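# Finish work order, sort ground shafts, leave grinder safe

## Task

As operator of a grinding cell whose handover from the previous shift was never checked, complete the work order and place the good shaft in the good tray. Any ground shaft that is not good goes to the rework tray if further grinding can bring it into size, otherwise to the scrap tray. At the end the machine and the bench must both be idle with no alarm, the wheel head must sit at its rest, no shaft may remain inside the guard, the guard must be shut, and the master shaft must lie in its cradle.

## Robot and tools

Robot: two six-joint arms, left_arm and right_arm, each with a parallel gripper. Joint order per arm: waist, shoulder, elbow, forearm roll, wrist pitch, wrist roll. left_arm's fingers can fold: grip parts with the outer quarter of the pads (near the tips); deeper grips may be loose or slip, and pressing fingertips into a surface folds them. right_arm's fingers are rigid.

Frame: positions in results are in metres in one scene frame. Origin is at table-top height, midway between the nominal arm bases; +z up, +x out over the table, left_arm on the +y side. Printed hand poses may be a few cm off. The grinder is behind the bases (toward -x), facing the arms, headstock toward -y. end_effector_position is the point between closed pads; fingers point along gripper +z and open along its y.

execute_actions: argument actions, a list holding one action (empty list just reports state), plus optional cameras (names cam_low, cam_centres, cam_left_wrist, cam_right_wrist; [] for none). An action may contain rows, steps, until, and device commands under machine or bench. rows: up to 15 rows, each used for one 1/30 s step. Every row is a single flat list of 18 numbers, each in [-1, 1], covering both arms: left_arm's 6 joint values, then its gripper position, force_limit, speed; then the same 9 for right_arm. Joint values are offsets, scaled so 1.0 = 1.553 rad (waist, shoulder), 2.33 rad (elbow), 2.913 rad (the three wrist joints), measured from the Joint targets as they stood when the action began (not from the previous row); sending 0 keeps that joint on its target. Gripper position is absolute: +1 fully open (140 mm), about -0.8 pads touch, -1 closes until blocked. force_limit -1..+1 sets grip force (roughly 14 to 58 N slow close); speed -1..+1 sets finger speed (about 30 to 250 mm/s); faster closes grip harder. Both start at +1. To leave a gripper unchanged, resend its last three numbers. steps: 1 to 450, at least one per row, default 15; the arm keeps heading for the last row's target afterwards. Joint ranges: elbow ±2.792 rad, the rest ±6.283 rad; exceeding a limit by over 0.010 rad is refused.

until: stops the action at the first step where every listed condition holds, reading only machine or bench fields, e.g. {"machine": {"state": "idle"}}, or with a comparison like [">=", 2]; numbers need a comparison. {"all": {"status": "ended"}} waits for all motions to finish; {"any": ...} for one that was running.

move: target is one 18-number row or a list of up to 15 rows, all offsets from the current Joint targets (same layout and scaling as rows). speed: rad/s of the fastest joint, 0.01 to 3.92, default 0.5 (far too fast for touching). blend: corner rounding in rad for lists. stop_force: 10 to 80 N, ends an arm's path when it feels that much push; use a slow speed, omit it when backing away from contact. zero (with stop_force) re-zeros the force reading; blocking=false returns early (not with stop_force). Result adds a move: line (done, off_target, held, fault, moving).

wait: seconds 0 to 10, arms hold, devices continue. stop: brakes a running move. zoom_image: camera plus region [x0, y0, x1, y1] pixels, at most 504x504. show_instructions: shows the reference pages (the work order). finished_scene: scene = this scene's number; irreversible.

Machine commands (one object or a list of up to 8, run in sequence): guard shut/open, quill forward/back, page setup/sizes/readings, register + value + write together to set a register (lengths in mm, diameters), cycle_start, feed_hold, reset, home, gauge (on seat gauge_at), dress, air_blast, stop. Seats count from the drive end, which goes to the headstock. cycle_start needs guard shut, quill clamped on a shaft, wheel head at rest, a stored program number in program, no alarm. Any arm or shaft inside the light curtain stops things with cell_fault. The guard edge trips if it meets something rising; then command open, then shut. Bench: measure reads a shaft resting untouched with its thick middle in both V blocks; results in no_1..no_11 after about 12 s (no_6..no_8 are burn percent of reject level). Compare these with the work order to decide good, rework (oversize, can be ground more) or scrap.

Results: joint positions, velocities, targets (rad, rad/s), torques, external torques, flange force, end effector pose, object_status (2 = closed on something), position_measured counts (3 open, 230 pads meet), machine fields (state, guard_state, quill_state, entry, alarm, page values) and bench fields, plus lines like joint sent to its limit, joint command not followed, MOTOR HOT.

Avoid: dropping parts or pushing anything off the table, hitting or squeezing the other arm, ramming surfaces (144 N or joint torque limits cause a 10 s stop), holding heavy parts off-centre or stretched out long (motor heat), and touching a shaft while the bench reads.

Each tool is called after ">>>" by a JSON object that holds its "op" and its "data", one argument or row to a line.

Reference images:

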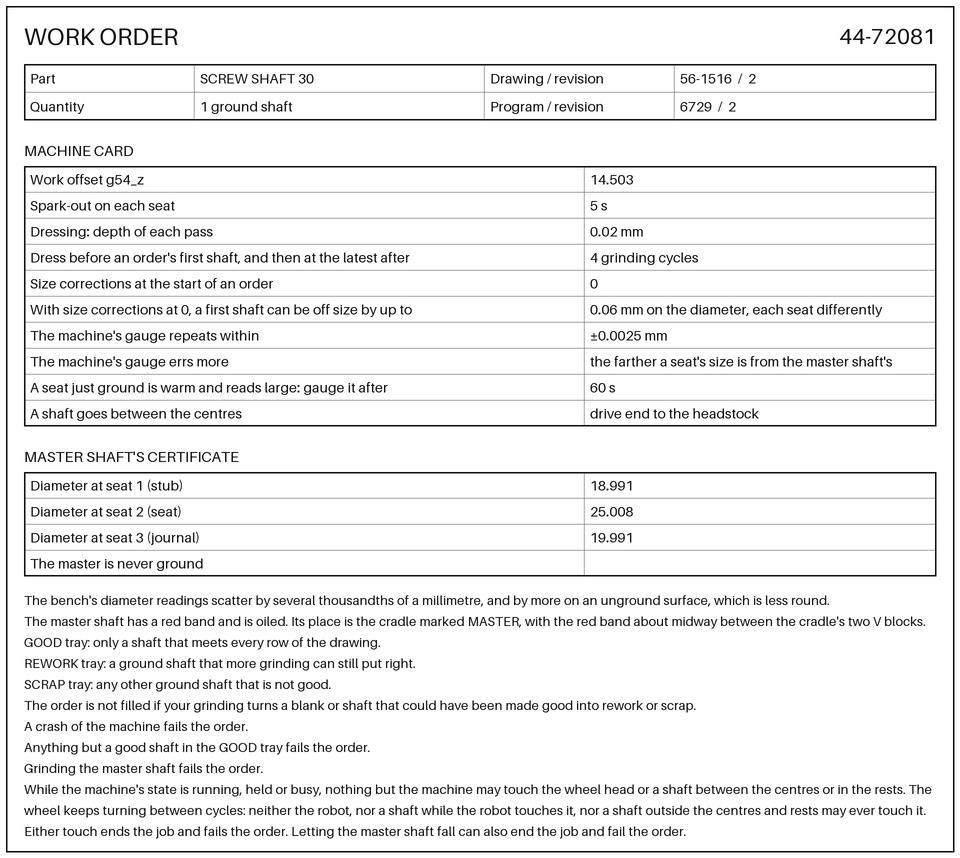

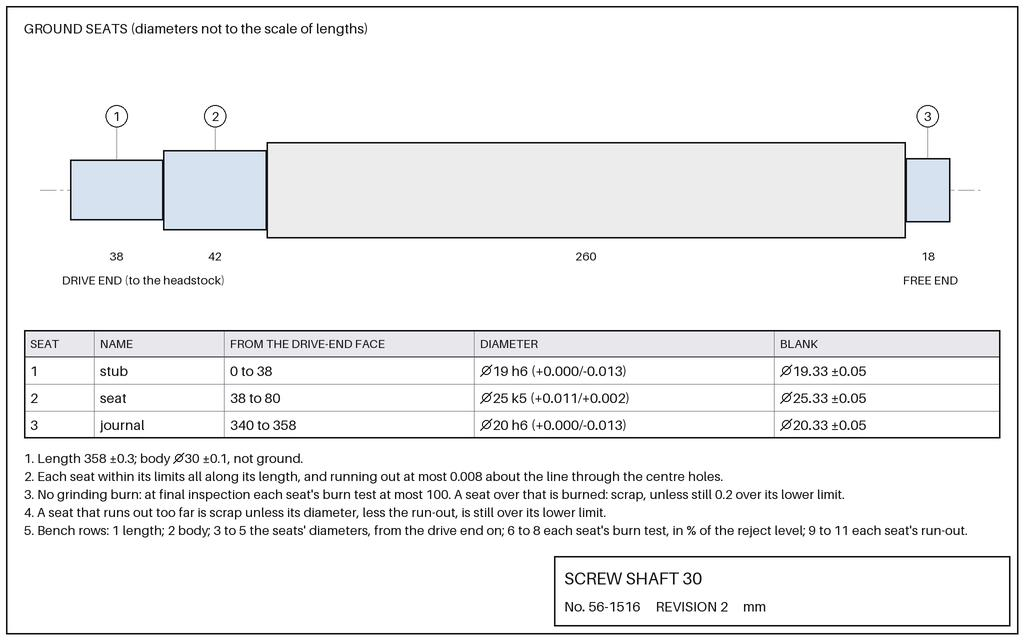

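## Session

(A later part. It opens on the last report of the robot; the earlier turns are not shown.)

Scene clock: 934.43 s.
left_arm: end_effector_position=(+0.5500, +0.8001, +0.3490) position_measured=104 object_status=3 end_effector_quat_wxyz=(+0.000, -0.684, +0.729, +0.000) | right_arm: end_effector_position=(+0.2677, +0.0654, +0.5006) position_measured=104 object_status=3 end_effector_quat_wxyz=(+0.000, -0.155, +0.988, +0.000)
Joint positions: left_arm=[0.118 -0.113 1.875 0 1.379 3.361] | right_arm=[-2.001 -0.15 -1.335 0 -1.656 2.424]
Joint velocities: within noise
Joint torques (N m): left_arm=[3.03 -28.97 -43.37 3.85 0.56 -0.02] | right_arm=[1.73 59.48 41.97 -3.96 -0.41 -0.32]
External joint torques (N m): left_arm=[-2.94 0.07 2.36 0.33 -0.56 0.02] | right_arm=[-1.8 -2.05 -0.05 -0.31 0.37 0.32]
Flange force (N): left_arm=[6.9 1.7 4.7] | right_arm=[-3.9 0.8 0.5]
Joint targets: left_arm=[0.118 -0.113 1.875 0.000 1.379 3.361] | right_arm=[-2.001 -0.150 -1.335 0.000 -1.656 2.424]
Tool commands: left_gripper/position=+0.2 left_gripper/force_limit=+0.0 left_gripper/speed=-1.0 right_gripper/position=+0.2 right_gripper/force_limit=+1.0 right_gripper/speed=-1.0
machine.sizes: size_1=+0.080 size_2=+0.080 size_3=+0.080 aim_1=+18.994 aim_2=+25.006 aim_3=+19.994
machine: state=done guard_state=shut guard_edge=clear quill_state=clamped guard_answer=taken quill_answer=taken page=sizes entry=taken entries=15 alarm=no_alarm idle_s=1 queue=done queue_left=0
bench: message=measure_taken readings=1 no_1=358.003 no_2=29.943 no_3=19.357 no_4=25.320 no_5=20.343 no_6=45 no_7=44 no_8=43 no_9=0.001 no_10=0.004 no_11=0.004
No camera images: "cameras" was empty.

>>> {"op": "wait", "data": {
  "seconds": 10,
  "cameras": []
}}

>>> {"op": "wait", "data": {
  "seconds": 10,
  "cameras": []
}}

>>> {"op": "wait", "data": {
  "seconds": 10,
  "cameras": []
}}

>>> {"op": "wait", "data": {
  "seconds": 10,
  "cameras": []
}}

>>> {"op": "wait", "data": {
  "seconds": 10,
  "cameras": []
}}

>>> {"op": "wait", "data": {
  "seconds": 8,
  "cameras": []
}}

>>> {"op": "execute_actions", "data": {
  "actions": [
    {"machine":[{"page":"readings"},{"register":"gauge_at","value":1,"write":true,"gauge":true},{"register":"gauge_at","value":2,"write":true,"gauge":true},{"register":"gauge_at","value":3,"write":true,"gauge":true}],"steps":450,"until":{"machine":{"queue":["!=","running"]}}}
  ],
  "cameras": []
}}

>>> {"op": "execute_actions", "data": {
  "actions": [
    {"machine":[{"register":"gauge_at","value":1,"write":true,"gauge":true},{"register":"gauge_at","value":2,"write":true,"gauge":true},{"register":"gauge_at","value":3,"write":true,"gauge":true}],"steps":450,"until":{"machine":{"queue":["!=","running"]}}}
  ],
  "cameras": []
}}

Scene clock: 955.50 s.
left_arm: end_effector_position=(+0.5500, +0.8001, +0.3490) position_measured=104 object_status=3 end_effector_quat_wxyz=(+0.000, -0.684, +0.729, +0.000) | right_arm: end_effector_position=(+0.2677, +0.0654, +0.5006) position_measured=104 object_status=3 end_effector_quat_wxyz=(+0.000, -0.155, +0.988, +0.000)
Joint positions: left_arm=[0.118 -0.113 1.875 0 1.379 3.361] | right_arm=[-2.001 -0.15 -1.335 0 -1.656 2.424]
Joint velocities: within noise
Joint torques (N m): left_arm=[3.19 -29.08 -43.29 3.89 0.59 -0.06] | right_arm=[1.67 59.79 42.02 -3.96 -0.38 -0.3]
External joint torques (N m): left_arm=[-3.24 -0.3 2.14 0.29 -0.59 0.06] | right_arm=[-1.71 -2.16 0.07 -0.33 0.34 0.3]
Flange force (N): left_arm=[7.5 1.9 4.3] | right_arm=[-4.2 1.2 0.2]
Joint targets: left_arm=[0.118 -0.113 1.875 0.000 1.379 3.361] | right_arm=[-2.001 -0.150 -1.335 0.000 -1.656 2.424]
Tool commands: left_gripper/position=+0.2 left_gripper/force_limit=+0.0 left_gripper/speed=-1.0 right_gripper/position=+0.2 right_gripper/force_limit=+1.0 right_gripper/speed=-1.0
machine.sizes: size_1=+0.080 size_2=+0.080 size_3=+0.080 aim_1=+18.994 aim_2=+25.006 aim_3=+19.994
machine: state=done guard_state=shut guard_edge=clear quill_state=clamped guard_answer=taken quill_answer=taken page=sizes entry=taken entries=15 alarm=no_alarm idle_s=22 queue=done queue_left=0
bench: message=measure_taken readings=1 no_1=358.003 no_2=29.943 no_3=19.357 no_4=25.320 no_5=20.343 no_6=45 no_7=44 no_8=43 no_9=0.001 no_10=0.004 no_11=0.004
wait: 10.00 s; at rest from the start
No camera images: "cameras" was empty.

Scene clock: 965.50 s.
left_arm: end_effector_position=(+0.5500, +0.8001, +0.3490) position_measured=104 object_status=3 end_effector_quat_wxyz=(+0.000, -0.684, +0.729, +0.000) | right_arm: end_effector_position=(+0.2677, +0.0654, +0.5006) position_measured=104 object_status=3 end_effector_quat_wxyz=(+0.000, -0.155, +0.988, +0.000)
Joint positions: left_arm=[0.118 -0.113 1.875 0 1.379 3.361] | right_arm=[-2.001 -0.15 -1.335 0 -1.656 2.424]
Joint velocities: within noise
Joint torques (N m): left_arm=[3.04 -29.06 -43.44 3.88 0.58 -0.03] | right_arm=[1.71 59.66 42.09 -3.99 -0.38 -0.33]
External joint torques (N m): left_arm=[-3 -0.23 2.31 0.3 -0.58 0.03] | right_arm=[-1.6 -2.24 -0.17 -0.28 0.34 0.33]
Flange force (N): left_arm=[7.1 2.1 4.6] | right_arm=[-3.8 1.1 0.6]
Joint targets: left_arm=[0.118 -0.113 1.875 0.000 1.379 3.361] | right_arm=[-2.001 -0.150 -1.335 0.000 -1.656 2.424]
Tool commands: left_gripper/position=+0.2 left_gripper/force_limit=+0.0 left_gripper/speed=-1.0 right_gripper/position=+0.2 right_gripper/force_limit=+1.0 right_gripper/speed=-1.0
machine.sizes: size_1=+0.080 size_2=+0.080 size_3=+0.080 aim_1=+18.994 aim_2=+25.006 aim_3=+19.994
machine: state=done guard_state=shut guard_edge=clear quill_state=clamped guard_answer=taken quill_answer=taken page=sizes entry=taken entries=15 alarm=no_alarm idle_s=31 queue=done queue_left=0
bench: message=measure_taken readings=1 no_1=358.003 no_2=29.943 no_3=19.357 no_4=25.320 no_5=20.343 no_6=45 no_7=44 no_8=43 no_9=0.001 no_10=0.004 no_11=0.004
wait: 10.00 s
No camera images: "cameras" was empty.

Scene clock: 975.50 s.
left_arm: end_effector_position=(+0.5500, +0.8001, +0.3490) position_measured=104 object_status=3 end_effector_quat_wxyz=(+0.000, -0.684, +0.729, +0.000) | right_arm: end_effector_position=(+0.2677, +0.0654, +0.5006) position_measured=104 object_status=3 end_effector_quat_wxyz=(+0.000, -0.155, +0.988, +0.000)
Joint positions: left_arm=[0.118 -0.113 1.875 0 1.379 3.361] | right_arm=[-2.001 -0.15 -1.335 0 -1.656 2.424]
Joint velocities: within noise
Joint torques (N m): left_arm=[3.04 -29.2 -43.37 3.86 0.55 0.01] | right_arm=[1.56 59.99 42.12 -3.99 -0.43 -0.29]
External joint torques (N m): left_arm=[-3.07 -0.02 2.34 0.31 -0.54 -0.01] | right_arm=[-1.58 -2.23 0.12 -0.31 0.39 0.29]
Flange force (N): left_arm=[7.2 1.8 4.6] | right_arm=[-4.2 1.4 0.2]
Joint targets: left_arm=[0.118 -0.113 1.875 0.000 1.379 3.361] | right_arm=[-2.001 -0.150 -1.335 0.000 -1.656 2.424]
Tool commands: left_gripper/position=+0.2 left_gripper/force_limit=+0.0 left_gripper/speed=-1.0 right_gripper/position=+0.2 right_gripper/force_limit=+1.0 right_gripper/speed=-1.0
machine.sizes: size_1=+0.080 size_2=+0.080 size_3=+0.080 aim_1=+18.994 aim_2=+25.006 aim_3=+19.994
machine: state=done guard_state=shut guard_edge=clear quill_state=clamped guard_answer=taken quill_answer=taken page=sizes entry=taken entries=15 alarm=no_alarm idle_s=41 queue=done queue_left=0
bench: message=measure_taken readings=1 no_1=358.003 no_2=29.943 no_3=19.357 no_4=25.320 no_5=20.343 no_6=45 no_7=44 no_8=43 no_9=0.001 no_10=0.004 no_11=0.004
wait: 10.00 s
No camera images: "cameras" was empty.

Scene clock: 985.50 s.
left_arm: end_effector_position=(+0.5500, +0.8001, +0.3490) position_measured=104 object_status=3 end_effector_quat_wxyz=(+0.000, -0.684, +0.729, +0.000) | right_arm: end_effector_position=(+0.2677, +0.0654, +0.5006) position_measured=104 object_status=3 end_effector_quat_wxyz=(+0.000, -0.155, +0.988, +0.000)
Joint positions: left_arm=[0.118 -0.113 1.875 0 1.379 3.361] | right_arm=[-2.001 -0.15 -1.335 0 -1.656 2.424]
Joint velocities: within noise
Joint torques (N m): left_arm=[3.02 -28.91 -43.22 3.87 0.53 -0.04] | right_arm=[1.72 59.99 41.95 -3.98 -0.39 -0.31]
External joint torques (N m): left_arm=[-3.11 -0.16 2.22 0.29 -0.53 0.04] | right_arm=[-1.81 -2.24 0.13 -0.31 0.36 0.31]
Flange force (N): left_arm=[7.2 1.8 4.4] | right_arm=[-4.4 1.3 0.1]
Joint targets: left_arm=[0.118 -0.113 1.875 0.000 1.379 3.361] | right_arm=[-2.001 -0.150 -1.335 0.000 -1.656 2.424]
Tool commands: left_gripper/position=+0.2 left_gripper/force_limit=+0.0 left_gripper/speed=-1.0 right_gripper/position=+0.2 right_gripper/force_limit=+1.0 right_gripper/speed=-1.0
machine.sizes: size_1=+0.080 size_2=+0.080 size_3=+0.080 aim_1=+18.994 aim_2=+25.006 aim_3=+19.994
machine: state=done guard_state=shut guard_edge=clear quill_state=clamped guard_answer=taken quill_answer=taken page=sizes entry=taken entries=15 alarm=no_alarm idle_s=51 queue=done queue_left=0
bench: message=measure_taken readings=1 no_1=358.003 no_2=29.943 no_3=19.357 no_4=25.320 no_5=20.343 no_6=45 no_7=44 no_8=43 no_9=0.001 no_10=0.004 no_11=0.004
wait: 10.00 s
No camera images: "cameras" was empty.

Scene clock: 995.50 s.
left_arm: end_effector_position=(+0.5500, +0.8001, +0.3490) position_measured=104 object_status=3 end_effector_quat_wxyz=(+0.000, -0.684, +0.729, +0.000) | right_arm: end_effector_position=(+0.2677, +0.0654, +0.5006) position_measured=104 object_status=3 end_effector_quat_wxyz=(+0.000, -0.155, +0.988, +0.000)
Joint positions: left_arm=[0.118 -0.113 1.875 0 1.379 3.361] | right_arm=[-2.001 -0.15 -1.335 0 -1.656 2.424]
Joint velocities: within noise
Joint torques (N m): left_arm=[3.1 -28.64 -43.26 3.88 0.59 -0.03] | right_arm=[1.61 59.95 42.1 -3.98 -0.4 -0.29]
External joint torques (N m): left_arm=[-3.06 -0.74 2.15 0.3 -0.59 0.03] | right_arm=[-1.6 -2.39 -0.11 -0.3 0.35 0.29]
Flange force (N): left_arm=[7.4 2.7 4.2] | right_arm=[-4.1 1.3 0.5]
Joint targets: left_arm=[0.118 -0.113 1.875 0.000 1.379 3.361] | right_arm=[-2.001 -0.150 -1.335 0.000 -1.656 2.424]
Tool commands: left_gripper/position=+0.2 left_gripper/force_limit=+0.0 left_gripper/speed=-1.0 right_gripper/position=+0.2 right_gripper/force_limit=+1.0 right_gripper/speed=-1.0
machine.sizes: size_1=+0.080 size_2=+0.080 size_3=+0.080 aim_1=+18.994 aim_2=+25.006 aim_3=+19.994
machine: state=done guard_state=shut guard_edge=clear quill_state=clamped guard_answer=taken quill_answer=taken page=sizes entry=taken entries=15 alarm=no_alarm idle_s=61 queue=done queue_left=0
bench: message=measure_taken readings=1 no_1=358.003 no_2=29.943 no_3=19.357 no_4=25.320 no_5=20.343 no_6=45 no_7=44 no_8=43 no_9=0.001 no_10=0.004 no_11=0.004
wait: 10.00 s
No camera images: "cameras" was empty.

Scene clock: 1003.50 s.
left_arm: end_effector_position=(+0.5500, +0.8001, +0.3490) position_measured=104 object_status=3 end_effector_quat_wxyz=(+0.000, -0.684, +0.729, +0.000) | right_arm: end_effector_position=(+0.2677, +0.0654, +0.5006) position_measured=104 object_status=3 end_effector_quat_wxyz=(+0.000, -0.155, +0.988, +0.000)
Joint positions: left_arm=[0.118 -0.113 1.875 0 1.379 3.361] | right_arm=[-2.001 -0.15 -1.335 0 -1.656 2.424]
Joint velocities: within noise
Joint torques (N m): left_arm=[3.17 -29.03 -43.31 3.89 0.54 -0.04] | right_arm=[2 59.83 42.06 -4 -0.44 -0.34]
External joint torques (N m): left_arm=[-3.13 -0.48 2.16 0.29 -0.54 0.04] | right_arm=[-2.07 -2.53 -0.23 -0.27 0.4 0.34]
Flange force (N): left_arm=[7.4 2.3 4.2] | right_arm=[-4.5 0.9 0.8]
Joint targets: left_arm=[0.118 -0.113 1.875 0.000 1.379 3.361] | right_arm=[-2.001 -0.150 -1.335 0.000 -1.656 2.424]
Tool commands: left_gripper/position=+0.2 left_gripper/force_limit=+0.0 left_gripper/speed=-1.0 right_gripper/position=+0.2 right_gripper/force_limit=+1.0 right_gripper/speed=-1.0
machine.sizes: size_1=+0.080 size_2=+0.080 size_3=+0.080 aim_1=+18.994 aim_2=+25.006 aim_3=+19.994
machine: state=done guard_state=shut guard_edge=clear quill_state=clamped guard_answer=taken quill_answer=taken page=sizes entry=taken entries=15 alarm=no_alarm idle_s=69 queue=done queue_left=0
bench: message=measure_taken readings=1 no_1=358.003 no_2=29.943 no_3=19.357 no_4=25.320 no_5=20.343 no_6=45 no_7=44 no_8=43 no_9=0.001 no_10=0.004 no_11=0.004
wait: 8.00 s
No camera images: "cameras" was empty.

Scene clock: 1015.87 s.
left_arm: end_effector_position=(+0.5500, +0.8001, +0.3490) position_measured=104 object_status=3 end_effector_quat_wxyz=(+0.000, -0.684, +0.729, +0.000) | right_arm: end_effector_position=(+0.2677, +0.0654, +0.5006) position_measured=104 object_status=3 end_effector_quat_wxyz=(+0.000, -0.155, +0.988, +0.000)
Joint positions: left_arm=[0.118 -0.113 1.875 0 1.379 3.361] | right_arm=[-2.001 -0.15 -1.335 0 -1.656 2.424]
Joint velocities: within noise
Joint torques (N m): left_arm=[3.3 -28.72 -43.34 3.88 0.55 -0.07] | right_arm=[1.69 60.19 42.12 -3.95 -0.37 -0.32]
External joint torques (N m): left_arm=[-3.14 -1 2.09 0.32 -0.55 0.07] | right_arm=[-1.68 -2.89 -0.26 -0.32 0.32 0.32]
Flange force (N): left_arm=[7.6 3.0 3.9] | right_arm=[-4.5 1.6 0.7]
Joint targets: left_arm=[0.118 -0.113 1.875 0.000 1.379 3.361] | right_arm=[-2.001 -0.150 -1.335 0.000 -1.656 2.424]
Tool commands: left_gripper/position=+0.2 left_gripper/force_limit=+0.0 left_gripper/speed=-1.0 right_gripper/position=+0.2 right_gripper/force_limit=+1.0 right_gripper/speed=-1.0
machine.readings: gauge_d=+20.072 gauge_d_1=+19.060 gauge_d_2=+25.075 gauge_d_3=+20.072 pos_x=+0.000 pos_z=+0.000 load_peak=+17.4 cycles=+1
machine: state=done guard_state=shut guard_edge=clear quill_state=clamped guard_answer=taken quill_answer=taken page=readings entry=taken entries=21 alarm=no_alarm idle_s=81 queue=done queue_left=0
bench: message=measure_taken readings=1 no_1=358.003 no_2=29.943 no_3=19.357 no_4=25.320 no_5=20.343 no_6=45 no_7=44 no_8=43 no_9=0.001 no_10=0.004 no_11=0.004
No camera images: "cameras" was empty.

Scene clock: 1028.20 s.
left_arm: end_effector_position=(+0.5500, +0.8001, +0.3490) position_measured=104 object_status=3 end_effector_quat_wxyz=(+0.000, -0.684, +0.729, +0.000) | right_arm: end_effector_position=(+0.2677, +0.0654, +0.5006) position_measured=104 object_status=3 end_effector_quat_wxyz=(+0.000, -0.155, +0.988, +0.000)
Joint positions: left_arm=[0.118 -0.113 1.875 0 1.379 3.361] | right_arm=[-2.001 -0.15 -1.335 0 -1.656 2.424]
Joint velocities: within noise
Joint torques (N m): left_arm=[3.35 -28.65 -43.42 3.88 0.52 -0.01] | right_arm=[1.27 60.01 42.02 -3.95 -0.38 -0.29]
External joint torques (N m): left_arm=[-3.45 -0.46 2.42 0.28 -0.52 0.01] | right_arm=[-1.39 -1.76 0.27 -0.36 0.34 0.29]
Flange force (N): left_arm=[8.2 2.4 4.5] | right_arm=[-3.6 1.3 -0.2]
Joint targets: left_arm=[0.118 -0.113 1.875 0.000 1.379 3.361] | right_arm=[-2.001 -0.150 -1.335 0.000 -1.656 2.424]
Tool commands: left_gripper/position=+0.2 left_gripper/force_limit=+0.0 left_gripper/speed=-1.0 right_gripper/position=+0.2 right_gripper/force_limit=+1.0 right_gripper/speed=-1.0
machine.readings: gauge_d=+20.073 gauge_d_1=+19.059 gauge_d_2=+25.075 gauge_d_3=+20.073 pos_x=+0.000 pos_z=+0.000 load_peak=+17.4 cycles=+1
machine: state=done guard_state=shut guard_edge=clear quill_state=clamped guard_answer=taken quill_answer=taken page=readings entry=taken entries=27 alarm=no_alarm idle_s=94 queue=done queue_left=0
bench: message=measure_taken readings=1 no_1=358.003 no_2=29.943 no_3=19.357 no_4=25.320 no_5=20.343 no_6=45 no_7=44 no_8=43 no_9=0.001 no_10=0.004 no_11=0.004
No camera images: "cameras" was empty.

>>> {"op": "execute_actions", "data": {
  "actions": [
    {"machine":[{"register":"size_1","value":0.013,"write":true},{"register":"size_2","value":0.011,"write":true},{"register":"size_3","value":0.0,"write":true},{"page":"sizes"},{"cycle_start":true}],"steps":450}
  ],
  "cameras": []
}}

>>> {"op": "execute_actions", "data": {
  "actions": [
    {"steps":450,"until":{"machine":{"state":["!=","running"]}}}
  ],
  "cameras": []
}}

>>> {"op": "execute_actions", "data": {
  "actions": [
    {"steps":450,"until":{"machine":{"state":["!=","running"]}}}
  ],
  "cameras": []
}}

>>> {"op": "execute_actions", "data": {
  "actions": [
    {"steps":450,"until":{"machine":{"state":["!=","running"]}}}
  ],
  "cameras": []
}}

>>> {"op": "execute_actions", "data": {
  "actions": [
    {"steps":450,"until":{"machine":{"state":["!=","running"]}}}
  ],
  "cameras": []
}}

>>> {"op": "execute_actions", "data": {
  "actions": [
    {"steps":450,"until":{"machine":{"state":["!=","running"]}}}
  ],
  "cameras": []
}}

>>> {"op": "execute_actions", "data": {
  "actions": [
    {"steps":450,"until":{"machine":{"state":["!=","running"]}}}
  ],
  "cameras": []
}}

>>> {"op": "execute_actions", "data": {
  "actions": [
    {"steps":450,"until":{"machine":{"state":["!=","running"]}}}
  ],
  "cameras": []
}}

>>> {"op": "execute_actions", "data": {
  "actions": [
    {"steps":450,"until":{"machine":{"state":["!=","running"]}}}
  ],
  "cameras": []
}}

>>> {"op": "execute_actions", "data": {
  "actions": [
    {"steps":450,"until":{"machine":{"state":["!=","running"]}}}
  ],
  "cameras": []
}}

>>> {"op": "execute_actions", "data": {
  "actions": [
    {"steps":450,"until":{"machine":{"state":["!=","running"]}}}
  ],
  "cameras": []
}}

>>> {"op": "execute_actions", "data": {
  "actions": [
    {"steps":450,"until":{"machine":{"state":["!=","running"]}}}
  ],
  "cameras": []
}}

>>> {"op": "execute_actions", "data": {
  "actions": [
    {"steps":450,"until":{"machine":{"state":["!=","running"]}}}
  ],
  "cameras": []
}}

>>> {"op": "execute_actions", "data": {
  "actions": [
    {"steps":450,"until":{"machine":{"state":["!=","running"]}}}
  ],
  "cameras": []
}}

>>> {"op": "execute_actions", "data": {
  "actions": [
    {"steps":450,"until":{"machine":{"state":["!=","running"]}}}
  ],
  "cameras": []
}}

>>> {"op": "execute_actions", "data": {
  "actions": [
    {"steps":450,"until":{"machine":{"state":["!=","running"]}}}
  ],
  "cameras": []
}}

Scene clock: 1063.83 s.
left_arm: end_effector_position=(+0.5500, +0.8001, +0.3490) position_measured=104 object_status=3 end_effector_quat_wxyz=(+0.000, -0.684, +0.729, +0.000) | right_arm: end_effector_position=(+0.2677, +0.0654, +0.5006) position_measured=104 object_status=3 end_effector_quat_wxyz=(+0.000, -0.155, +0.988, +0.000)
Joint positions: left_arm=[0.118 -0.113 1.875 0 1.379 3.361] | right_arm=[-2.001 -0.15 -1.335 0 -1.656 2.424]
Joint velocities: within noise
Joint torques (N m): left_arm=[3.28 -28.8 -43.32 3.89 0.54 0] | right_arm=[1.55 60.19 42.01 -3.96 -0.39 -0.28]
External joint torques (N m): left_arm=[-3.46 -0.25 2.28 0.28 -0.54 0] | right_arm=[-1.55 -2.6 0.04 -0.32 0.36 0.28]
Flange force (N): left_arm=[8.1 1.9 4.4] | right_arm=[-4.5 1.8 0.2]
Joint targets: left_arm=[0.118 -0.113 1.875 0.000 1.379 3.361] | right_arm=[-2.001 -0.150 -1.335 0.000 -1.656 2.424]
Tool commands: left_gripper/position=+0.2 left_gripper/force_limit=+0.0 left_gripper/speed=-1.0 right_gripper/position=+0.2 right_gripper/force_limit=+1.0 right_gripper/speed=-1.0
machine.sizes: size_1=+0.013 size_2=+0.011 size_3=+0.000 aim_1=+18.994 aim_2=+25.006 aim_3=+19.994
machine: state=running guard_state=shut guard_edge=clear quill_state=clamped guard_answer=taken quill_answer=taken page=sizes entry=taken entries=31 alarm=no_alarm idle_s=129 queue=running queue_left=0
bench: message=measure_taken readings=1 no_1=358.003 no_2=29.943 no_3=19.357 no_4=25.320 no_5=20.343 no_6=45 no_7=44 no_8=43 no_9=0.001 no_10=0.004 no_11=0.004
No camera images: "cameras" was empty.

Scene clock: 1079.03 s.
left_arm: end_effector_position=(+0.5500, +0.8001, +0.3490) position_measured=104 object_status=3 end_effector_quat_wxyz=(+0.000, -0.684, +0.729, +0.000) | right_arm: end_effector_position=(+0.2677, +0.0654, +0.5006) position_measured=104 object_status=3 end_effector_quat_wxyz=(+0.000, -0.155, +0.988, +0.000)
Joint positions: left_arm=[0.118 -0.113 1.875 0 1.379 3.361] | right_arm=[-2.001 -0.15 -1.335 0 -1.656 2.424]
Joint velocities: within noise
Joint torques (N m): left_arm=[3.29 -29.08 -43.36 3.88 0.55 -0.03] | right_arm=[1.65 59.94 42.08 -3.95 -0.36 -0.29]
External joint torques (N m): left_arm=[-3.23 -0.67 2.19 0.31 -0.54 0.03] | right_arm=[-1.66 -2.55 0.03 -0.34 0.34 0.3]
Flange force (N): left_arm=[7.7 2.5 4.2] | right_arm=[-4.5 1.6 0.2]
Joint targets: left_arm=[0.118 -0.113 1.875 0.000 1.379 3.361] | right_arm=[-2.001 -0.150 -1.335 0.000 -1.656 2.424]
Tool commands: left_gripper/position=+0.2 left_gripper/force_limit=+0.0 left_gripper/speed=-1.0 right_gripper/position=+0.2 right_gripper/force_limit=+1.0 right_gripper/speed=-1.0
machine.sizes: size_1=+0.013 size_2=+0.011 size_3=+0.000 aim_1=+18.994 aim_2=+25.006 aim_3=+19.994
machine: state=running guard_state=shut guard_edge=clear quill_state=clamped guard_answer=taken quill_answer=taken page=sizes entry=taken entries=31 alarm=no_alarm idle_s=144 queue=running queue_left=0
bench: message=measure_taken readings=1 no_1=358.003 no_2=29.943 no_3=19.357 no_4=25.320 no_5=20.343 no_6=45 no_7=44 no_8=43 no_9=0.001 no_10=0.004 no_11=0.004
No camera images: "cameras" was empty.

Scene clock: 1094.23 s.
left_arm: end_effector_position=(+0.5500, +0.8001, +0.3490) position_measured=104 object_status=3 end_effector_quat_wxyz=(+0.000, -0.684, +0.729, +0.000) | right_arm: end_effector_position=(+0.2677, +0.0654, +0.5006) position_measured=104 object_status=3 end_effector_quat_wxyz=(+0.000, -0.155, +0.988, +0.000)
Joint positions: left_arm=[0.118 -0.113 1.875 0 1.379 3.361] | right_arm=[-2.001 -0.15 -1.335 0 -1.656 2.424]
Joint velocities: within noise
Joint torques (N m): left_arm=[3.2 -29.08 -43.42 3.87 0.6 -0.02] | right_arm=[1.82 59.95 42.09 -4.05 -0.39 -0.27]
External joint torques (N m): left_arm=[-3.15 -0.38 2.28 0.32 -0.59 0.02] | right_arm=[-1.87 -1.94 0.14 -0.26 0.36 0.27]
Flange force (N): left_arm=[7.5 2.2 4.5] | right_arm=[-4.2 0.8 0.1]
Joint targets: left_arm=[0.118 -0.113 1.875 0.000 1.379 3.361] | right_arm=[-2.001 -0.150 -1.335 0.000 -1.656 2.424]
Tool commands: left_gripper/position=+0.2 left_gripper/force_limit=+0.0 left_gripper/speed=-1.0 right_gripper/position=+0.2 right_gripper/force_limit=+1.0 right_gripper/speed=-1.0
machine.sizes: size_1=+0.013 size_2=+0.011 size_3=+0.000 aim_1=+18.994 aim_2=+25.006 aim_3=+19.994
machine: state=running guard_state=shut guard_edge=clear quill_state=clamped guard_answer=taken quill_answer=taken page=sizes entry=taken entries=31 alarm=no_alarm idle_s=159 queue=running queue_left=0
bench: message=measure_taken readings=1 no_1=358.003 no_2=29.943 no_3=19.357 no_4=25.320 no_5=20.343 no_6=45 no_7=44 no_8=43 no_9=0.001 no_10=0.004 no_11=0.004
No camera images: "cameras" was empty.

Scene clock: 1109.43 s.
left_arm: end_effector_position=(+0.5500, +0.8001, +0.3490) position_measured=104 object_status=3 end_effector_quat_wxyz=(+0.000, -0.684, +0.729, +0.000) | right_arm: end_effector_position=(+0.2677, +0.0654, +0.5006) position_measured=104 object_status=3 end_effector_quat_wxyz=(+0.000, -0.155, +0.988, +0.000)
Joint positions: left_arm=[0.118 -0.113 1.875 0 1.379 3.361] | right_arm=[-2.001 -0.15 -1.335 0 -1.656 2.424]
Joint velocities: within noise
Joint torques (N m): left_arm=[3.09 -28.98 -43.33 3.88 0.56 -0.01] | right_arm=[1.49 60.04 42.12 -3.98 -0.38 -0.35]
External joint torques (N m): left_arm=[-2.97 -0.36 2.3 0.29 -0.56 0.01] | right_arm=[-1.48 -2.02 0.1 -0.32 0.34 0.35]
Flange force (N): left_arm=[7.1 2.3 4.5] | right_arm=[-3.7 1.3 0.1]
Joint targets: left_arm=[0.118 -0.113 1.875 0.000 1.379 3.361] | right_arm=[-2.001 -0.150 -1.335 0.000 -1.656 2.424]
Tool commands: left_gripper/position=+0.2 left_gripper/force_limit=+0.0 left_gripper/speed=-1.0 right_gripper/position=+0.2 right_gripper/force_limit=+1.0 right_gripper/speed=-1.0
machine.sizes: size_1=+0.013 size_2=+0.011 size_3=+0.000 aim_1=+18.994 aim_2=+25.006 aim_3=+19.994
machine: state=running guard_state=shut guard_edge=clear quill_state=clamped guard_answer=taken quill_answer=taken page=sizes entry=taken entries=31 alarm=no_alarm idle_s=174 queue=running queue_left=0
bench: message=measure_taken readings=1 no_1=358.003 no_2=29.943 no_3=19.357 no_4=25.320 no_5=20.343 no_6=45 no_7=44 no_8=43 no_9=0.001 no_10=0.004 no_11=0.004
No camera images: "cameras" was empty.

Scene clock: 1124.63 s.
left_arm: end_effector_position=(+0.5500, +0.8001, +0.3490) position_measured=104 object_status=3 end_effector_quat_wxyz=(+0.000, -0.684, +0.729, +0.000) | right_arm: end_effector_position=(+0.2677, +0.0654, +0.5006) position_measured=104 object_status=3 end_effector_quat_wxyz=(+0.000, -0.155, +0.988, +0.000)
Joint positions: left_arm=[0.118 -0.113 1.875 0 1.379 3.361] | right_arm=[-2.001 -0.15 -1.335 0 -1.656 2.424]
Joint velocities: within noise
Joint torques (N m): left_arm=[3.22 -29.2 -43.4 3.86 0.53 -0.03] | right_arm=[1.65 59.92 42.14 -3.99 -0.37 -0.32]
External joint torques (N m): left_arm=[-3.19 -0.5 2.16 0.34 -0.53 0.03] | right_arm=[-1.66 -2.41 -0.1 -0.29 0.34 0.32]
Flange force (N): left_arm=[7.5 2.3 4.2] | right_arm=[-4.1 1.3 0.5]
Joint targets: left_arm=[0.118 -0.113 1.875 0.000 1.379 3.361] | right_arm=[-2.001 -0.150 -1.335 0.000 -1.656 2.424]
Tool commands: left_gripper/position=+0.2 left_gripper/force_limit=+0.0 left_gripper/speed=-1.0 right_gripper/position=+0.2 right_gripper/force_limit=+1.0 right_gripper/speed=-1.0
machine.sizes: size_1=+0.013 size_2=+0.011 size_3=+0.000 aim_1=+18.994 aim_2=+25.006 aim_3=+19.994
machine: state=running guard_state=shut guard_edge=clear quill_state=clamped guard_answer=taken quill_answer=taken page=sizes entry=taken entries=31 alarm=no_alarm idle_s=189 queue=running queue_left=0
bench: message=measure_taken readings=1 no_1=358.003 no_2=29.943 no_3=19.357 no_4=25.320 no_5=20.343 no_6=45 no_7=44 no_8=43 no_9=0.001 no_10=0.004 no_11=0.004
No camera images: "cameras" was empty.

Scene clock: 1139.83 s.
left_arm: end_effector_position=(+0.5500, +0.8001, +0.3490) position_measured=104 object_status=3 end_effector_quat_wxyz=(+0.000, -0.684, +0.729, +0.000) | right_arm: end_effector_position=(+0.2677, +0.0654, +0.5006) position_measured=104 object_status=3 end_effector_quat_wxyz=(+0.000, -0.155, +0.988, +0.000)
Joint positions: left_arm=[0.118 -0.113 1.875 0 1.379 3.361] | right_arm=[-2.001 -0.15 -1.335 0 -1.656 2.424]
Joint velocities: within noise
Joint torques (N m): left_arm=[3.18 -28.89 -43.28 3.89 0.56 -0.05] | right_arm=[1.52 59.81 41.95 -3.94 -0.36 -0.31]
External joint torques (N m): left_arm=[-3.1 -0.67 2.08 0.3 -0.56 0.05] | right_arm=[-1.51 -1.98 0.18 -0.35 0.32 0.31]
Flange force (N): left_arm=[7.4 2.5 4.0] | right_arm=[-3.9 1.3 -0.1]
Joint targets: left_arm=[0.118 -0.113 1.875 0.000 1.379 3.361] | right_arm=[-2.001 -0.150 -1.335 0.000 -1.656 2.424]
Tool commands: left_gripper/position=+0.2 left_gripper/force_limit=+0.0 left_gripper/speed=-1.0 right_gripper/position=+0.2 right_gripper/force_limit=+1.0 right_gripper/speed=-1.0
machine.sizes: size_1=+0.013 size_2=+0.011 size_3=+0.000 aim_1=+18.994 aim_2=+25.006 aim_3=+19.994
machine: state=running guard_state=shut guard_edge=clear quill_state=clamped guard_answer=taken quill_answer=taken page=sizes entry=taken entries=31 alarm=no_alarm idle_s=204 queue=running queue_left=0
bench: message=measure_taken readings=1 no_1=358.003 no_2=29.943 no_3=19.357 no_4=25.320 no_5=20.343 no_6=45 no_7=44 no_8=43 no_9=0.001 no_10=0.004 no_11=0.004
No camera images: "cameras" was empty.

Scene clock: 1155.03 s.
left_arm: end_effector_position=(+0.5500, +0.8001, +0.3490) position_measured=104 object_status=3 end_effector_quat_wxyz=(+0.000, -0.684, +0.729, +0.000) | right_arm: end_effector_position=(+0.2677, +0.0654, +0.5006) position_measured=104 object_status=3 end_effector_quat_wxyz=(+0.000, -0.155, +0.988, +0.000)
Joint positions: left_arm=[0.118 -0.113 1.875 0 1.379 3.361] | right_arm=[-2.001 -0.15 -1.335 0 -1.656 2.424]
Joint velocities: within noise
Joint torques (N m): left_arm=[3.29 -28.93 -43.41 3.88 0.55 -0.04] | right_arm=[1.71 59.49 42.07 -3.94 -0.4 -0.27]
External joint torques (N m): left_arm=[-3.27 -0.81 2.24 0.31 -0.54 0.04] | right_arm=[-1.7 -1.77 0.16 -0.37 0.37 0.27]
Flange force (N): left_arm=[7.9 2.8 4.2] | right_arm=[-3.8 0.8 0.1]
Joint targets: left_arm=[0.118 -0.113 1.875 0.000 1.379 3.361] | right_arm=[-2.001 -0.150 -1.335 0.000 -1.656 2.424]
Tool commands: left_gripper/position=+0.2 left_gripper/force_limit=+0.0 left_gripper/speed=-1.0 right_gripper/position=+0.2 right_gripper/force_limit=+1.0 right_gripper/speed=-1.0
machine.sizes: size_1=+0.013 size_2=+0.011 size_3=+0.000 aim_1=+18.994 aim_2=+25.006 aim_3=+19.994
machine: state=running guard_state=shut guard_edge=clear quill_state=clamped guard_answer=taken quill_answer=taken page=sizes entry=taken entries=31 alarm=no_alarm idle_s=219 queue=running queue_left=0
bench: message=measure_taken readings=1 no_1=358.003 no_2=29.943 no_3=19.357 no_4=25.320 no_5=20.343 no_6=45 no_7=44 no_8=43 no_9=0.001 no_10=0.004 no_11=0.004
No camera images: "cameras" was empty.

Scene clock: 1170.23 s.
left_arm: end_effector_position=(+0.5500, +0.8001, +0.3490) position_measured=104 object_status=3 end_effector_quat_wxyz=(+0.000, -0.684, +0.729, +0.000) | right_arm: end_effector_position=(+0.2677, +0.0654, +0.5006) position_measured=104 object_status=3 end_effector_quat_wxyz=(+0.000, -0.155, +0.988, +0.000)
Joint positions: left_arm=[0.118 -0.113 1.875 0 1.379 3.361] | right_arm=[-2.001 -0.15 -1.335 0 -1.656 2.424]
Joint velocities: within noise
Joint torques (N m): left_arm=[3.38 -28.89 -43.46 3.85 0.57 -0.03] | right_arm=[1.8 59.82 42 -3.98 -0.37 -0.33]
External joint torques (N m): left_arm=[-3.3 -0.82 2.25 0.35 -0.57 0.03] | right_arm=[-1.83 -2.12 0.17 -0.32 0.33 0.33]
Flange force (N): left_arm=[8.0 2.8 4.3] | right_arm=[-4.3 1.2 0.0]
Joint targets: left_arm=[0.118 -0.113 1.875 0.000 1.379 3.361] | right_arm=[-2.001 -0.150 -1.335 0.000 -1.656 2.424]
Tool commands: left_gripper/position=+0.2 left_gripper/force_limit=+0.0 left_gripper/speed=-1.0 right_gripper/position=+0.2 right_gripper/force_limit=+1.0 right_gripper/speed=-1.0
machine.sizes: size_1=+0.013 size_2=+0.011 size_3=+0.000 aim_1=+18.994 aim_2=+25.006 aim_3=+19.994
machine: state=running guard_state=shut guard_edge=clear quill_state=clamped guard_answer=taken quill_answer=taken page=sizes entry=taken entries=31 alarm=no_alarm idle_s=234 queue=running queue_left=0
bench: message=measure_taken readings=1 no_1=358.003 no_2=29.943 no_3=19.357 no_4=25.320 no_5=20.343 no_6=45 no_7=44 no_8=43 no_9=0.001 no_10=0.004 no_11=0.004
No camera images: "cameras" was empty.

Scene clock: 1185.43 s.
left_arm: end_effector_position=(+0.5500, +0.8001, +0.3490) position_measured=104 object_status=3 end_effector_quat_wxyz=(+0.000, -0.684, +0.729, +0.000) | right_arm: end_effector_position=(+0.2677, +0.0654, +0.5006) position_measured=104 object_status=3 end_effector_quat_wxyz=(+0.000, -0.155, +0.988, +0.000)
Joint positions: left_arm=[0.118 -0.113 1.875 0 1.379 3.361] | right_arm=[-2.001 -0.15 -1.335 0 -1.656 2.424]
Joint velocities: within noise
Joint torques (N m): left_arm=[3.31 -29.02 -43.32 3.85 0.54 -0.02] | right_arm=[1.85 60.15 42.01 -3.98 -0.4 -0.29]
External joint torques (N m): left_arm=[-3.43 -0.12 2.29 0.32 -0.54 0.02] | right_arm=[-1.89 -1.99 0.25 -0.33 0.35 0.29]
Flange force (N): left_arm=[7.9 1.7 4.5] | right_arm=[-4.4 1.0 -0.1]
Joint targets: left_arm=[0.118 -0.113 1.875 0.000 1.379 3.361] | right_arm=[-2.001 -0.150 -1.335 0.000 -1.656 2.424]
Tool commands: left_gripper/position=+0.2 left_gripper/force_limit=+0.0 left_gripper/speed=-1.0 right_gripper/position=+0.2 right_gripper/force_limit=+1.0 right_gripper/speed=-1.0
machine.sizes: size_1=+0.013 size_2=+0.011 size_3=+0.000 aim_1=+18.994 aim_2=+25.006 aim_3=+19.994
machine: state=running guard_state=shut guard_edge=clear quill_state=clamped guard_answer=taken quill_answer=taken page=sizes entry=taken entries=31 alarm=no_alarm idle_s=249 queue=running queue_left=0
bench: message=measure_taken readings=1 no_1=358.003 no_2=29.943 no_3=19.357 no_4=25.320 no_5=20.343 no_6=45 no_7=44 no_8=43 no_9=0.001 no_10=0.004 no_11=0.004
No camera images: "cameras" was empty.

Scene clock: 1200.63 s.
left_arm: end_effector_position=(+0.5500, +0.8001, +0.3490) position_measured=104 object_status=3 end_effector_quat_wxyz=(+0.000, -0.684, +0.729, +0.000) | right_arm: end_effector_position=(+0.2677, +0.0654, +0.5006) position_measured=104 object_status=3 end_effector_quat_wxyz=(+0.000, -0.155, +0.988, +0.000)
Joint positions: left_arm=[0.118 -0.113 1.875 0 1.379 3.361] | right_arm=[-2.001 -0.15 -1.335 0 -1.656 2.424]
Joint velocities: within noise
Joint torques (N m): left_arm=[3.37 -28.92 -43.43 3.92 0.56 -0.03] | right_arm=[1.58 59.79 42.14 -3.93 -0.42 -0.32]
External joint torques (N m): left_arm=[-3.2 -0.69 2.34 0.26 -0.55 0.03] | right_arm=[-1.65 -1.93 0.04 -0.37 0.39 0.32]
Flange force (N): left_arm=[7.7 2.8 4.4] | right_arm=[-3.7 0.9 0.4]
Joint targets: left_arm=[0.118 -0.113 1.875 0.000 1.379 3.361] | right_arm=[-2.001 -0.150 -1.335 0.000 -1.656 2.424]
Tool commands: left_gripper/position=+0.2 left_gripper/force_limit=+0.0 left_gripper/speed=-1.0 right_gripper/position=+0.2 right_gripper/force_limit=+1.0 right_gripper/speed=-1.0
machine.sizes: size_1=+0.013 size_2=+0.011 size_3=+0.000 aim_1=+18.994 aim_2=+25.006 aim_3=+19.994
machine: state=running guard_state=shut guard_edge=clear quill_state=clamped guard_answer=taken quill_answer=taken page=sizes entry=taken entries=31 alarm=no_alarm idle_s=264 queue=running queue_left=0
bench: message=measure_taken readings=1 no_1=358.003 no_2=29.943 no_3=19.357 no_4=25.320 no_5=20.343 no_6=45 no_7=44 no_8=43 no_9=0.001 no_10=0.004 no_11=0.004
No camera images: "cameras" was empty.

Scene clock: 1215.83 s.
left_arm: end_effector_position=(+0.5500, +0.8001, +0.3490) position_measured=104 object_status=3 end_effector_quat_wxyz=(+0.000, -0.684, +0.729, +0.000) | right_arm: end_effector_position=(+0.2677, +0.0654, +0.5006) position_measured=104 object_status=3 end_effector_quat_wxyz=(+0.000, -0.155, +0.988, +0.000)
Joint positions: left_arm=[0.118 -0.113 1.875 0 1.379 3.361] | right_arm=[-2.001 -0.15 -1.335 0 -1.656 2.424]
Joint velocities: within noise
Joint torques (N m): left_arm=[3.37 -29.1 -43.43 3.89 0.56 -0.04] | right_arm=[1.84 59.96 42.13 -4.03 -0.37 -0.32]
External joint torques (N m): left_arm=[-3.52 -0.3 2.24 0.29 -0.56 0.04] | right_arm=[-1.92 -2.13 -0.18 -0.24 0.32 0.32]
Flange force (N): left_arm=[8.1 1.9 4.4] | right_arm=[-4.0 0.6 0.6]
Joint targets: left_arm=[0.118 -0.113 1.875 0.000 1.379 3.361] | right_arm=[-2.001 -0.150 -1.335 0.000 -1.656 2.424]
Tool commands: left_gripper/position=+0.2 left_gripper/force_limit=+0.0 left_gripper/speed=-1.0 right_gripper/position=+0.2 right_gripper/force_limit=+1.0 right_gripper/speed=-1.0
machine.sizes: size_1=+0.013 size_2=+0.011 size_3=+0.000 aim_1=+18.994 aim_2=+25.006 aim_3=+19.994
machine: state=running guard_state=shut guard_edge=clear quill_state=clamped guard_answer=taken quill_answer=taken page=sizes entry=taken entries=31 alarm=no_alarm idle_s=279 queue=running queue_left=0
bench: message=measure_taken readings=1 no_1=358.003 no_2=29.943 no_3=19.357 no_4=25.320 no_5=20.343 no_6=45 no_7=44 no_8=43 no_9=0.001 no_10=0.004 no_11=0.004
No camera images: "cameras" was empty.

Scene clock: 1231.03 s.
left_arm: end_effector_position=(+0.5500, +0.8001, +0.3490) position_measured=104 object_status=3 end_effector_quat_wxyz=(+0.000, -0.684, +0.729, +0.000) | right_arm: end_effector_position=(+0.2677, +0.0654, +0.5006) position_measured=104 object_status=3 end_effector_quat_wxyz=(+0.000, -0.155, +0.988, +0.000)
Joint positions: left_arm=[0.118 -0.113 1.875 0 1.379 3.361] | right_arm=[-2.001 -0.15 -1.335 0 -1.656 2.424]
Joint velocities: within noise
Joint torques (N m): left_arm=[3.44 -28.83 -43.32 3.88 0.52 0] | right_arm=[1.81 60.17 42.06 -4 -0.42 -0.31]
External joint torques (N m): left_arm=[-3.45 -0.36 2.22 0.3 -0.52 0] | right_arm=[-1.64 -2.83 0.02 -0.28 0.4 0.31]
Flange force (N): left_arm=[8.1 2.0 4.3] | right_arm=[-4.8 2.0 0.3]
Joint targets: left_arm=[0.118 -0.113 1.875 0.000 1.379 3.361] | right_arm=[-2.001 -0.150 -1.335 0.000 -1.656 2.424]
Tool commands: left_gripper/position=+0.2 left_gripper/force_limit=+0.0 left_gripper/speed=-1.0 right_gripper/position=+0.2 right_gripper/force_limit=+1.0 right_gripper/speed=-1.0
machine.sizes: size_1=+0.013 size_2=+0.011 size_3=+0.000 aim_1=+18.994 aim_2=+25.006 aim_3=+19.994
machine: state=running guard_state=shut guard_edge=clear quill_state=clamped guard_answer=taken quill_answer=taken page=sizes entry=taken entries=31 alarm=no_alarm idle_s=294 queue=running queue_left=0
bench: message=measure_taken readings=1 no_1=358.003 no_2=29.943 no_3=19.357 no_4=25.320 no_5=20.343 no_6=45 no_7=44 no_8=43 no_9=0.001 no_10=0.004 no_11=0.004
No camera images: "cameras" was empty.

Scene clock: 1246.23 s.
left_arm: end_effector_position=(+0.5500, +0.8001, +0.3490) position_measured=104 object_status=3 end_effector_quat_wxyz=(+0.000, -0.684, +0.729, +0.000) | right_arm: end_effector_position=(+0.2677, +0.0654, +0.5006) position_measured=104 object_status=3 end_effector_quat_wxyz=(+0.000, -0.155, +0.988, +0.000)
Joint positions: left_arm=[0.118 -0.113 1.875 0 1.379 3.361] | right_arm=[-2.001 -0.15 -1.335 0 -1.656 2.424]
Joint velocities: within noise
Joint torques (N m): left_arm=[3.27 -29.07 -43.35 3.87 0.53 -0.05] | right_arm=[1.67 59.98 41.94 -3.93 -0.39 -0.3]
External joint torques (N m): left_arm=[-3.5 -0.1 2.23 0.3 -0.53 0.05] | right_arm=[-1.75 -2.09 0.18 -0.37 0.34 0.3]
Flange force (N): left_arm=[8.0 1.6 4.4] | right_arm=[-4.3 1.2 0.0]
Joint targets: left_arm=[0.118 -0.113 1.875 0.000 1.379 3.361] | right_arm=[-2.001 -0.150 -1.335 0.000 -1.656 2.424]
Tool commands: left_gripper/position=+0.2 left_gripper/force_limit=+0.0 left_gripper/speed=-1.0 right_gripper/position=+0.2 right_gripper/force_limit=+1.0 right_gripper/speed=-1.0
machine.sizes: size_1=+0.013 size_2=+0.011 size_3=+0.000 aim_1=+18.994 aim_2=+25.006 aim_3=+19.994
machine: state=running guard_state=shut guard_edge=clear quill_state=clamped guard_answer=taken quill_answer=taken page=sizes entry=taken entries=31 alarm=no_alarm idle_s=309 queue=running queue_left=0
bench: message=measure_taken readings=1 no_1=358.003 no_2=29.943 no_3=19.357 no_4=25.320 no_5=20.343 no_6=45 no_7=44 no_8=43 no_9=0.001 no_10=0.004 no_11=0.004
No camera images: "cameras" was empty.

Scene clock: 1261.43 s.
left_arm: end_effector_position=(+0.5500, +0.8001, +0.3490) position_measured=104 object_status=3 end_effector_quat_wxyz=(+0.000, -0.684, +0.729, +0.000) | right_arm: end_effector_position=(+0.2677, +0.0654, +0.5006) position_measured=104 object_status=3 end_effector_quat_wxyz=(+0.000, -0.155, +0.988, +0.000)
Joint positions: left_arm=[0.118 -0.113 1.875 0 1.379 3.361] | right_arm=[-2.001 -0.15 -1.335 0 -1.656 2.424]
Joint velocities: within noise
Joint torques (N m): left_arm=[3.25 -28.93 -43.3 3.89 0.54 -0.03] | right_arm=[1.63 59.87 42.02 -3.98 -0.38 -0.31]
External joint torques (N m): left_arm=[-3.37 -0.49 2.16 0.28 -0.54 0.03] | right_arm=[-1.59 -2.76 -0.27 -0.28 0.34 0.31]
Flange force (N): left_arm=[7.9 2.2 4.2] | right_arm=[-4.2 1.5 0.8]
Joint targets: left_arm=[0.118 -0.113 1.875 0.000 1.379 3.361] | right_arm=[-2.001 -0.150 -1.335 0.000 -1.656 2.424]
Tool commands: left_gripper/position=+0.2 left_gripper/force_limit=+0.0 left_gripper/speed=-1.0 right_gripper/position=+0.2 right_gripper/force_limit=+1.0 right_gripper/speed=-1.0
machine.sizes: size_1=+0.013 size_2=+0.011 size_3=+0.000 aim_1=+18.994 aim_2=+25.006 aim_3=+19.994
machine: state=running guard_state=shut guard_edge=clear quill_state=clamped guard_answer=taken quill_answer=taken page=sizes entry=taken entries=31 alarm=no_alarm idle_s=324 queue=running queue_left=0
bench: message=measure_taken readings=1 no_1=358.003 no_2=29.943 no_3=19.357 no_4=25.320 no_5=20.343 no_6=45 no_7=44 no_8=43 no_9=0.001 no_10=0.004 no_11=0.004
No camera images: "cameras" was empty.

Scene clock: 1276.63 s.
left_arm: end_effector_position=(+0.5500, +0.8001, +0.3490) position_measured=104 object_status=3 end_effector_quat_wxyz=(+0.000, -0.684, +0.729, +0.000) | right_arm: end_effector_position=(+0.2677, +0.0654, +0.5006) position_measured=104 object_status=3 end_effector_quat_wxyz=(+0.000, -0.155, +0.988, +0.000)
Joint positions: left_arm=[0.118 -0.113 1.875 0 1.379 3.361] | right_arm=[-2.001 -0.15 -1.335 0 -1.656 2.424]
Joint velocities: within noise
Joint torques (N m): left_arm=[3.4 -29.27 -43.29 3.85 0.57 -0.03] | right_arm=[1.89 59.95 42.15 -3.99 -0.38 -0.34]
External joint torques (N m): left_arm=[-3.45 -0.16 2.14 0.33 -0.57 0.03] | right_arm=[-1.78 -2.77 -0.25 -0.27 0.34 0.34]
Flange force (N): left_arm=[7.9 1.6 4.3] | right_arm=[-4.5 1.4 0.7]
Joint targets: left_arm=[0.118 -0.113 1.875 0.000 1.379 3.361] | right_arm=[-2.001 -0.150 -1.335 0.000 -1.656 2.424]
Tool commands: left_gripper/position=+0.2 left_gripper/force_limit=+0.0 left_gripper/speed=-1.0 right_gripper/position=+0.2 right_gripper/force_limit=+1.0 right_gripper/speed=-1.0
machine.sizes: size_1=+0.013 size_2=+0.011 size_3=+0.000 aim_1=+18.994 aim_2=+25.006 aim_3=+19.994
machine: state=running guard_state=shut guard_edge=clear quill_state=clamped guard_answer=taken quill_answer=taken page=sizes entry=taken entries=31 alarm=no_alarm idle_s=340 queue=running queue_left=0
bench: message=measure_taken readings=1 no_1=358.003 no_2=29.943 no_3=19.357 no_4=25.320 no_5=20.343 no_6=45 no_7=44 no_8=43 no_9=0.001 no_10=0.004 no_11=0.004
No camera images: "cameras" was empty.

Scene clock: 1291.83 s.
left_arm: end_effector_position=(+0.5500, +0.8001, +0.3490) position_measured=104 object_status=3 end_effector_quat_wxyz=(+0.000, -0.684, +0.729, +0.000) | right_arm: end_effector_position=(+0.2677, +0.0654, +0.5006) position_measured=104 object_status=3 end_effector_quat_wxyz=(+0.000, -0.155, +0.988, +0.000)
Joint positions: left_arm=[0.118 -0.113 1.875 0 1.379 3.361] | right_arm=[-2.001 -0.15 -1.335 0 -1.656 2.424]
Joint velocities: within noise
Joint torques (N m): left_arm=[3.34 -28.98 -43.38 3.88 0.55 -0.04] | right_arm=[1.7 59.99 42.05 -3.95 -0.36 -0.31]
External joint torques (N m): left_arm=[-3.49 -0.47 2.17 0.3 -0.55 0.04] | right_arm=[-1.71 -2.51 -0.01 -0.34 0.32 0.31]
Flange force (N): left_arm=[8.1 2.1 4.2] | right_arm=[-4.4 1.5 0.3]
Joint targets: left_arm=[0.118 -0.113 1.875 0.000 1.379 3.361] | right_arm=[-2.001 -0.150 -1.335 0.000 -1.656 2.424]
Tool commands: left_gripper/position=+0.2 left_gripper/force_limit=+0.0 left_gripper/speed=-1.0 right_gripper/position=+0.2 right_gripper/force_limit=+1.0 right_gripper/speed=-1.0
machine.sizes: size_1=+0.013 size_2=+0.011 size_3=+0.000 aim_1=+18.994 aim_2=+25.006 aim_3=+19.994
machine: state=running guard_state=shut guard_edge=clear quill_state=clamped guard_answer=taken quill_answer=taken page=sizes entry=taken entries=31 alarm=no_alarm idle_s=355 queue=running queue_left=0
bench: message=measure_taken readings=1 no_1=358.003 no_2=29.943 no_3=19.357 no_4=25.320 no_5=20.343 no_6=45 no_7=44 no_8=43 no_9=0.001 no_10=0.004 no_11=0.004
No camera images: "cameras" was empty.


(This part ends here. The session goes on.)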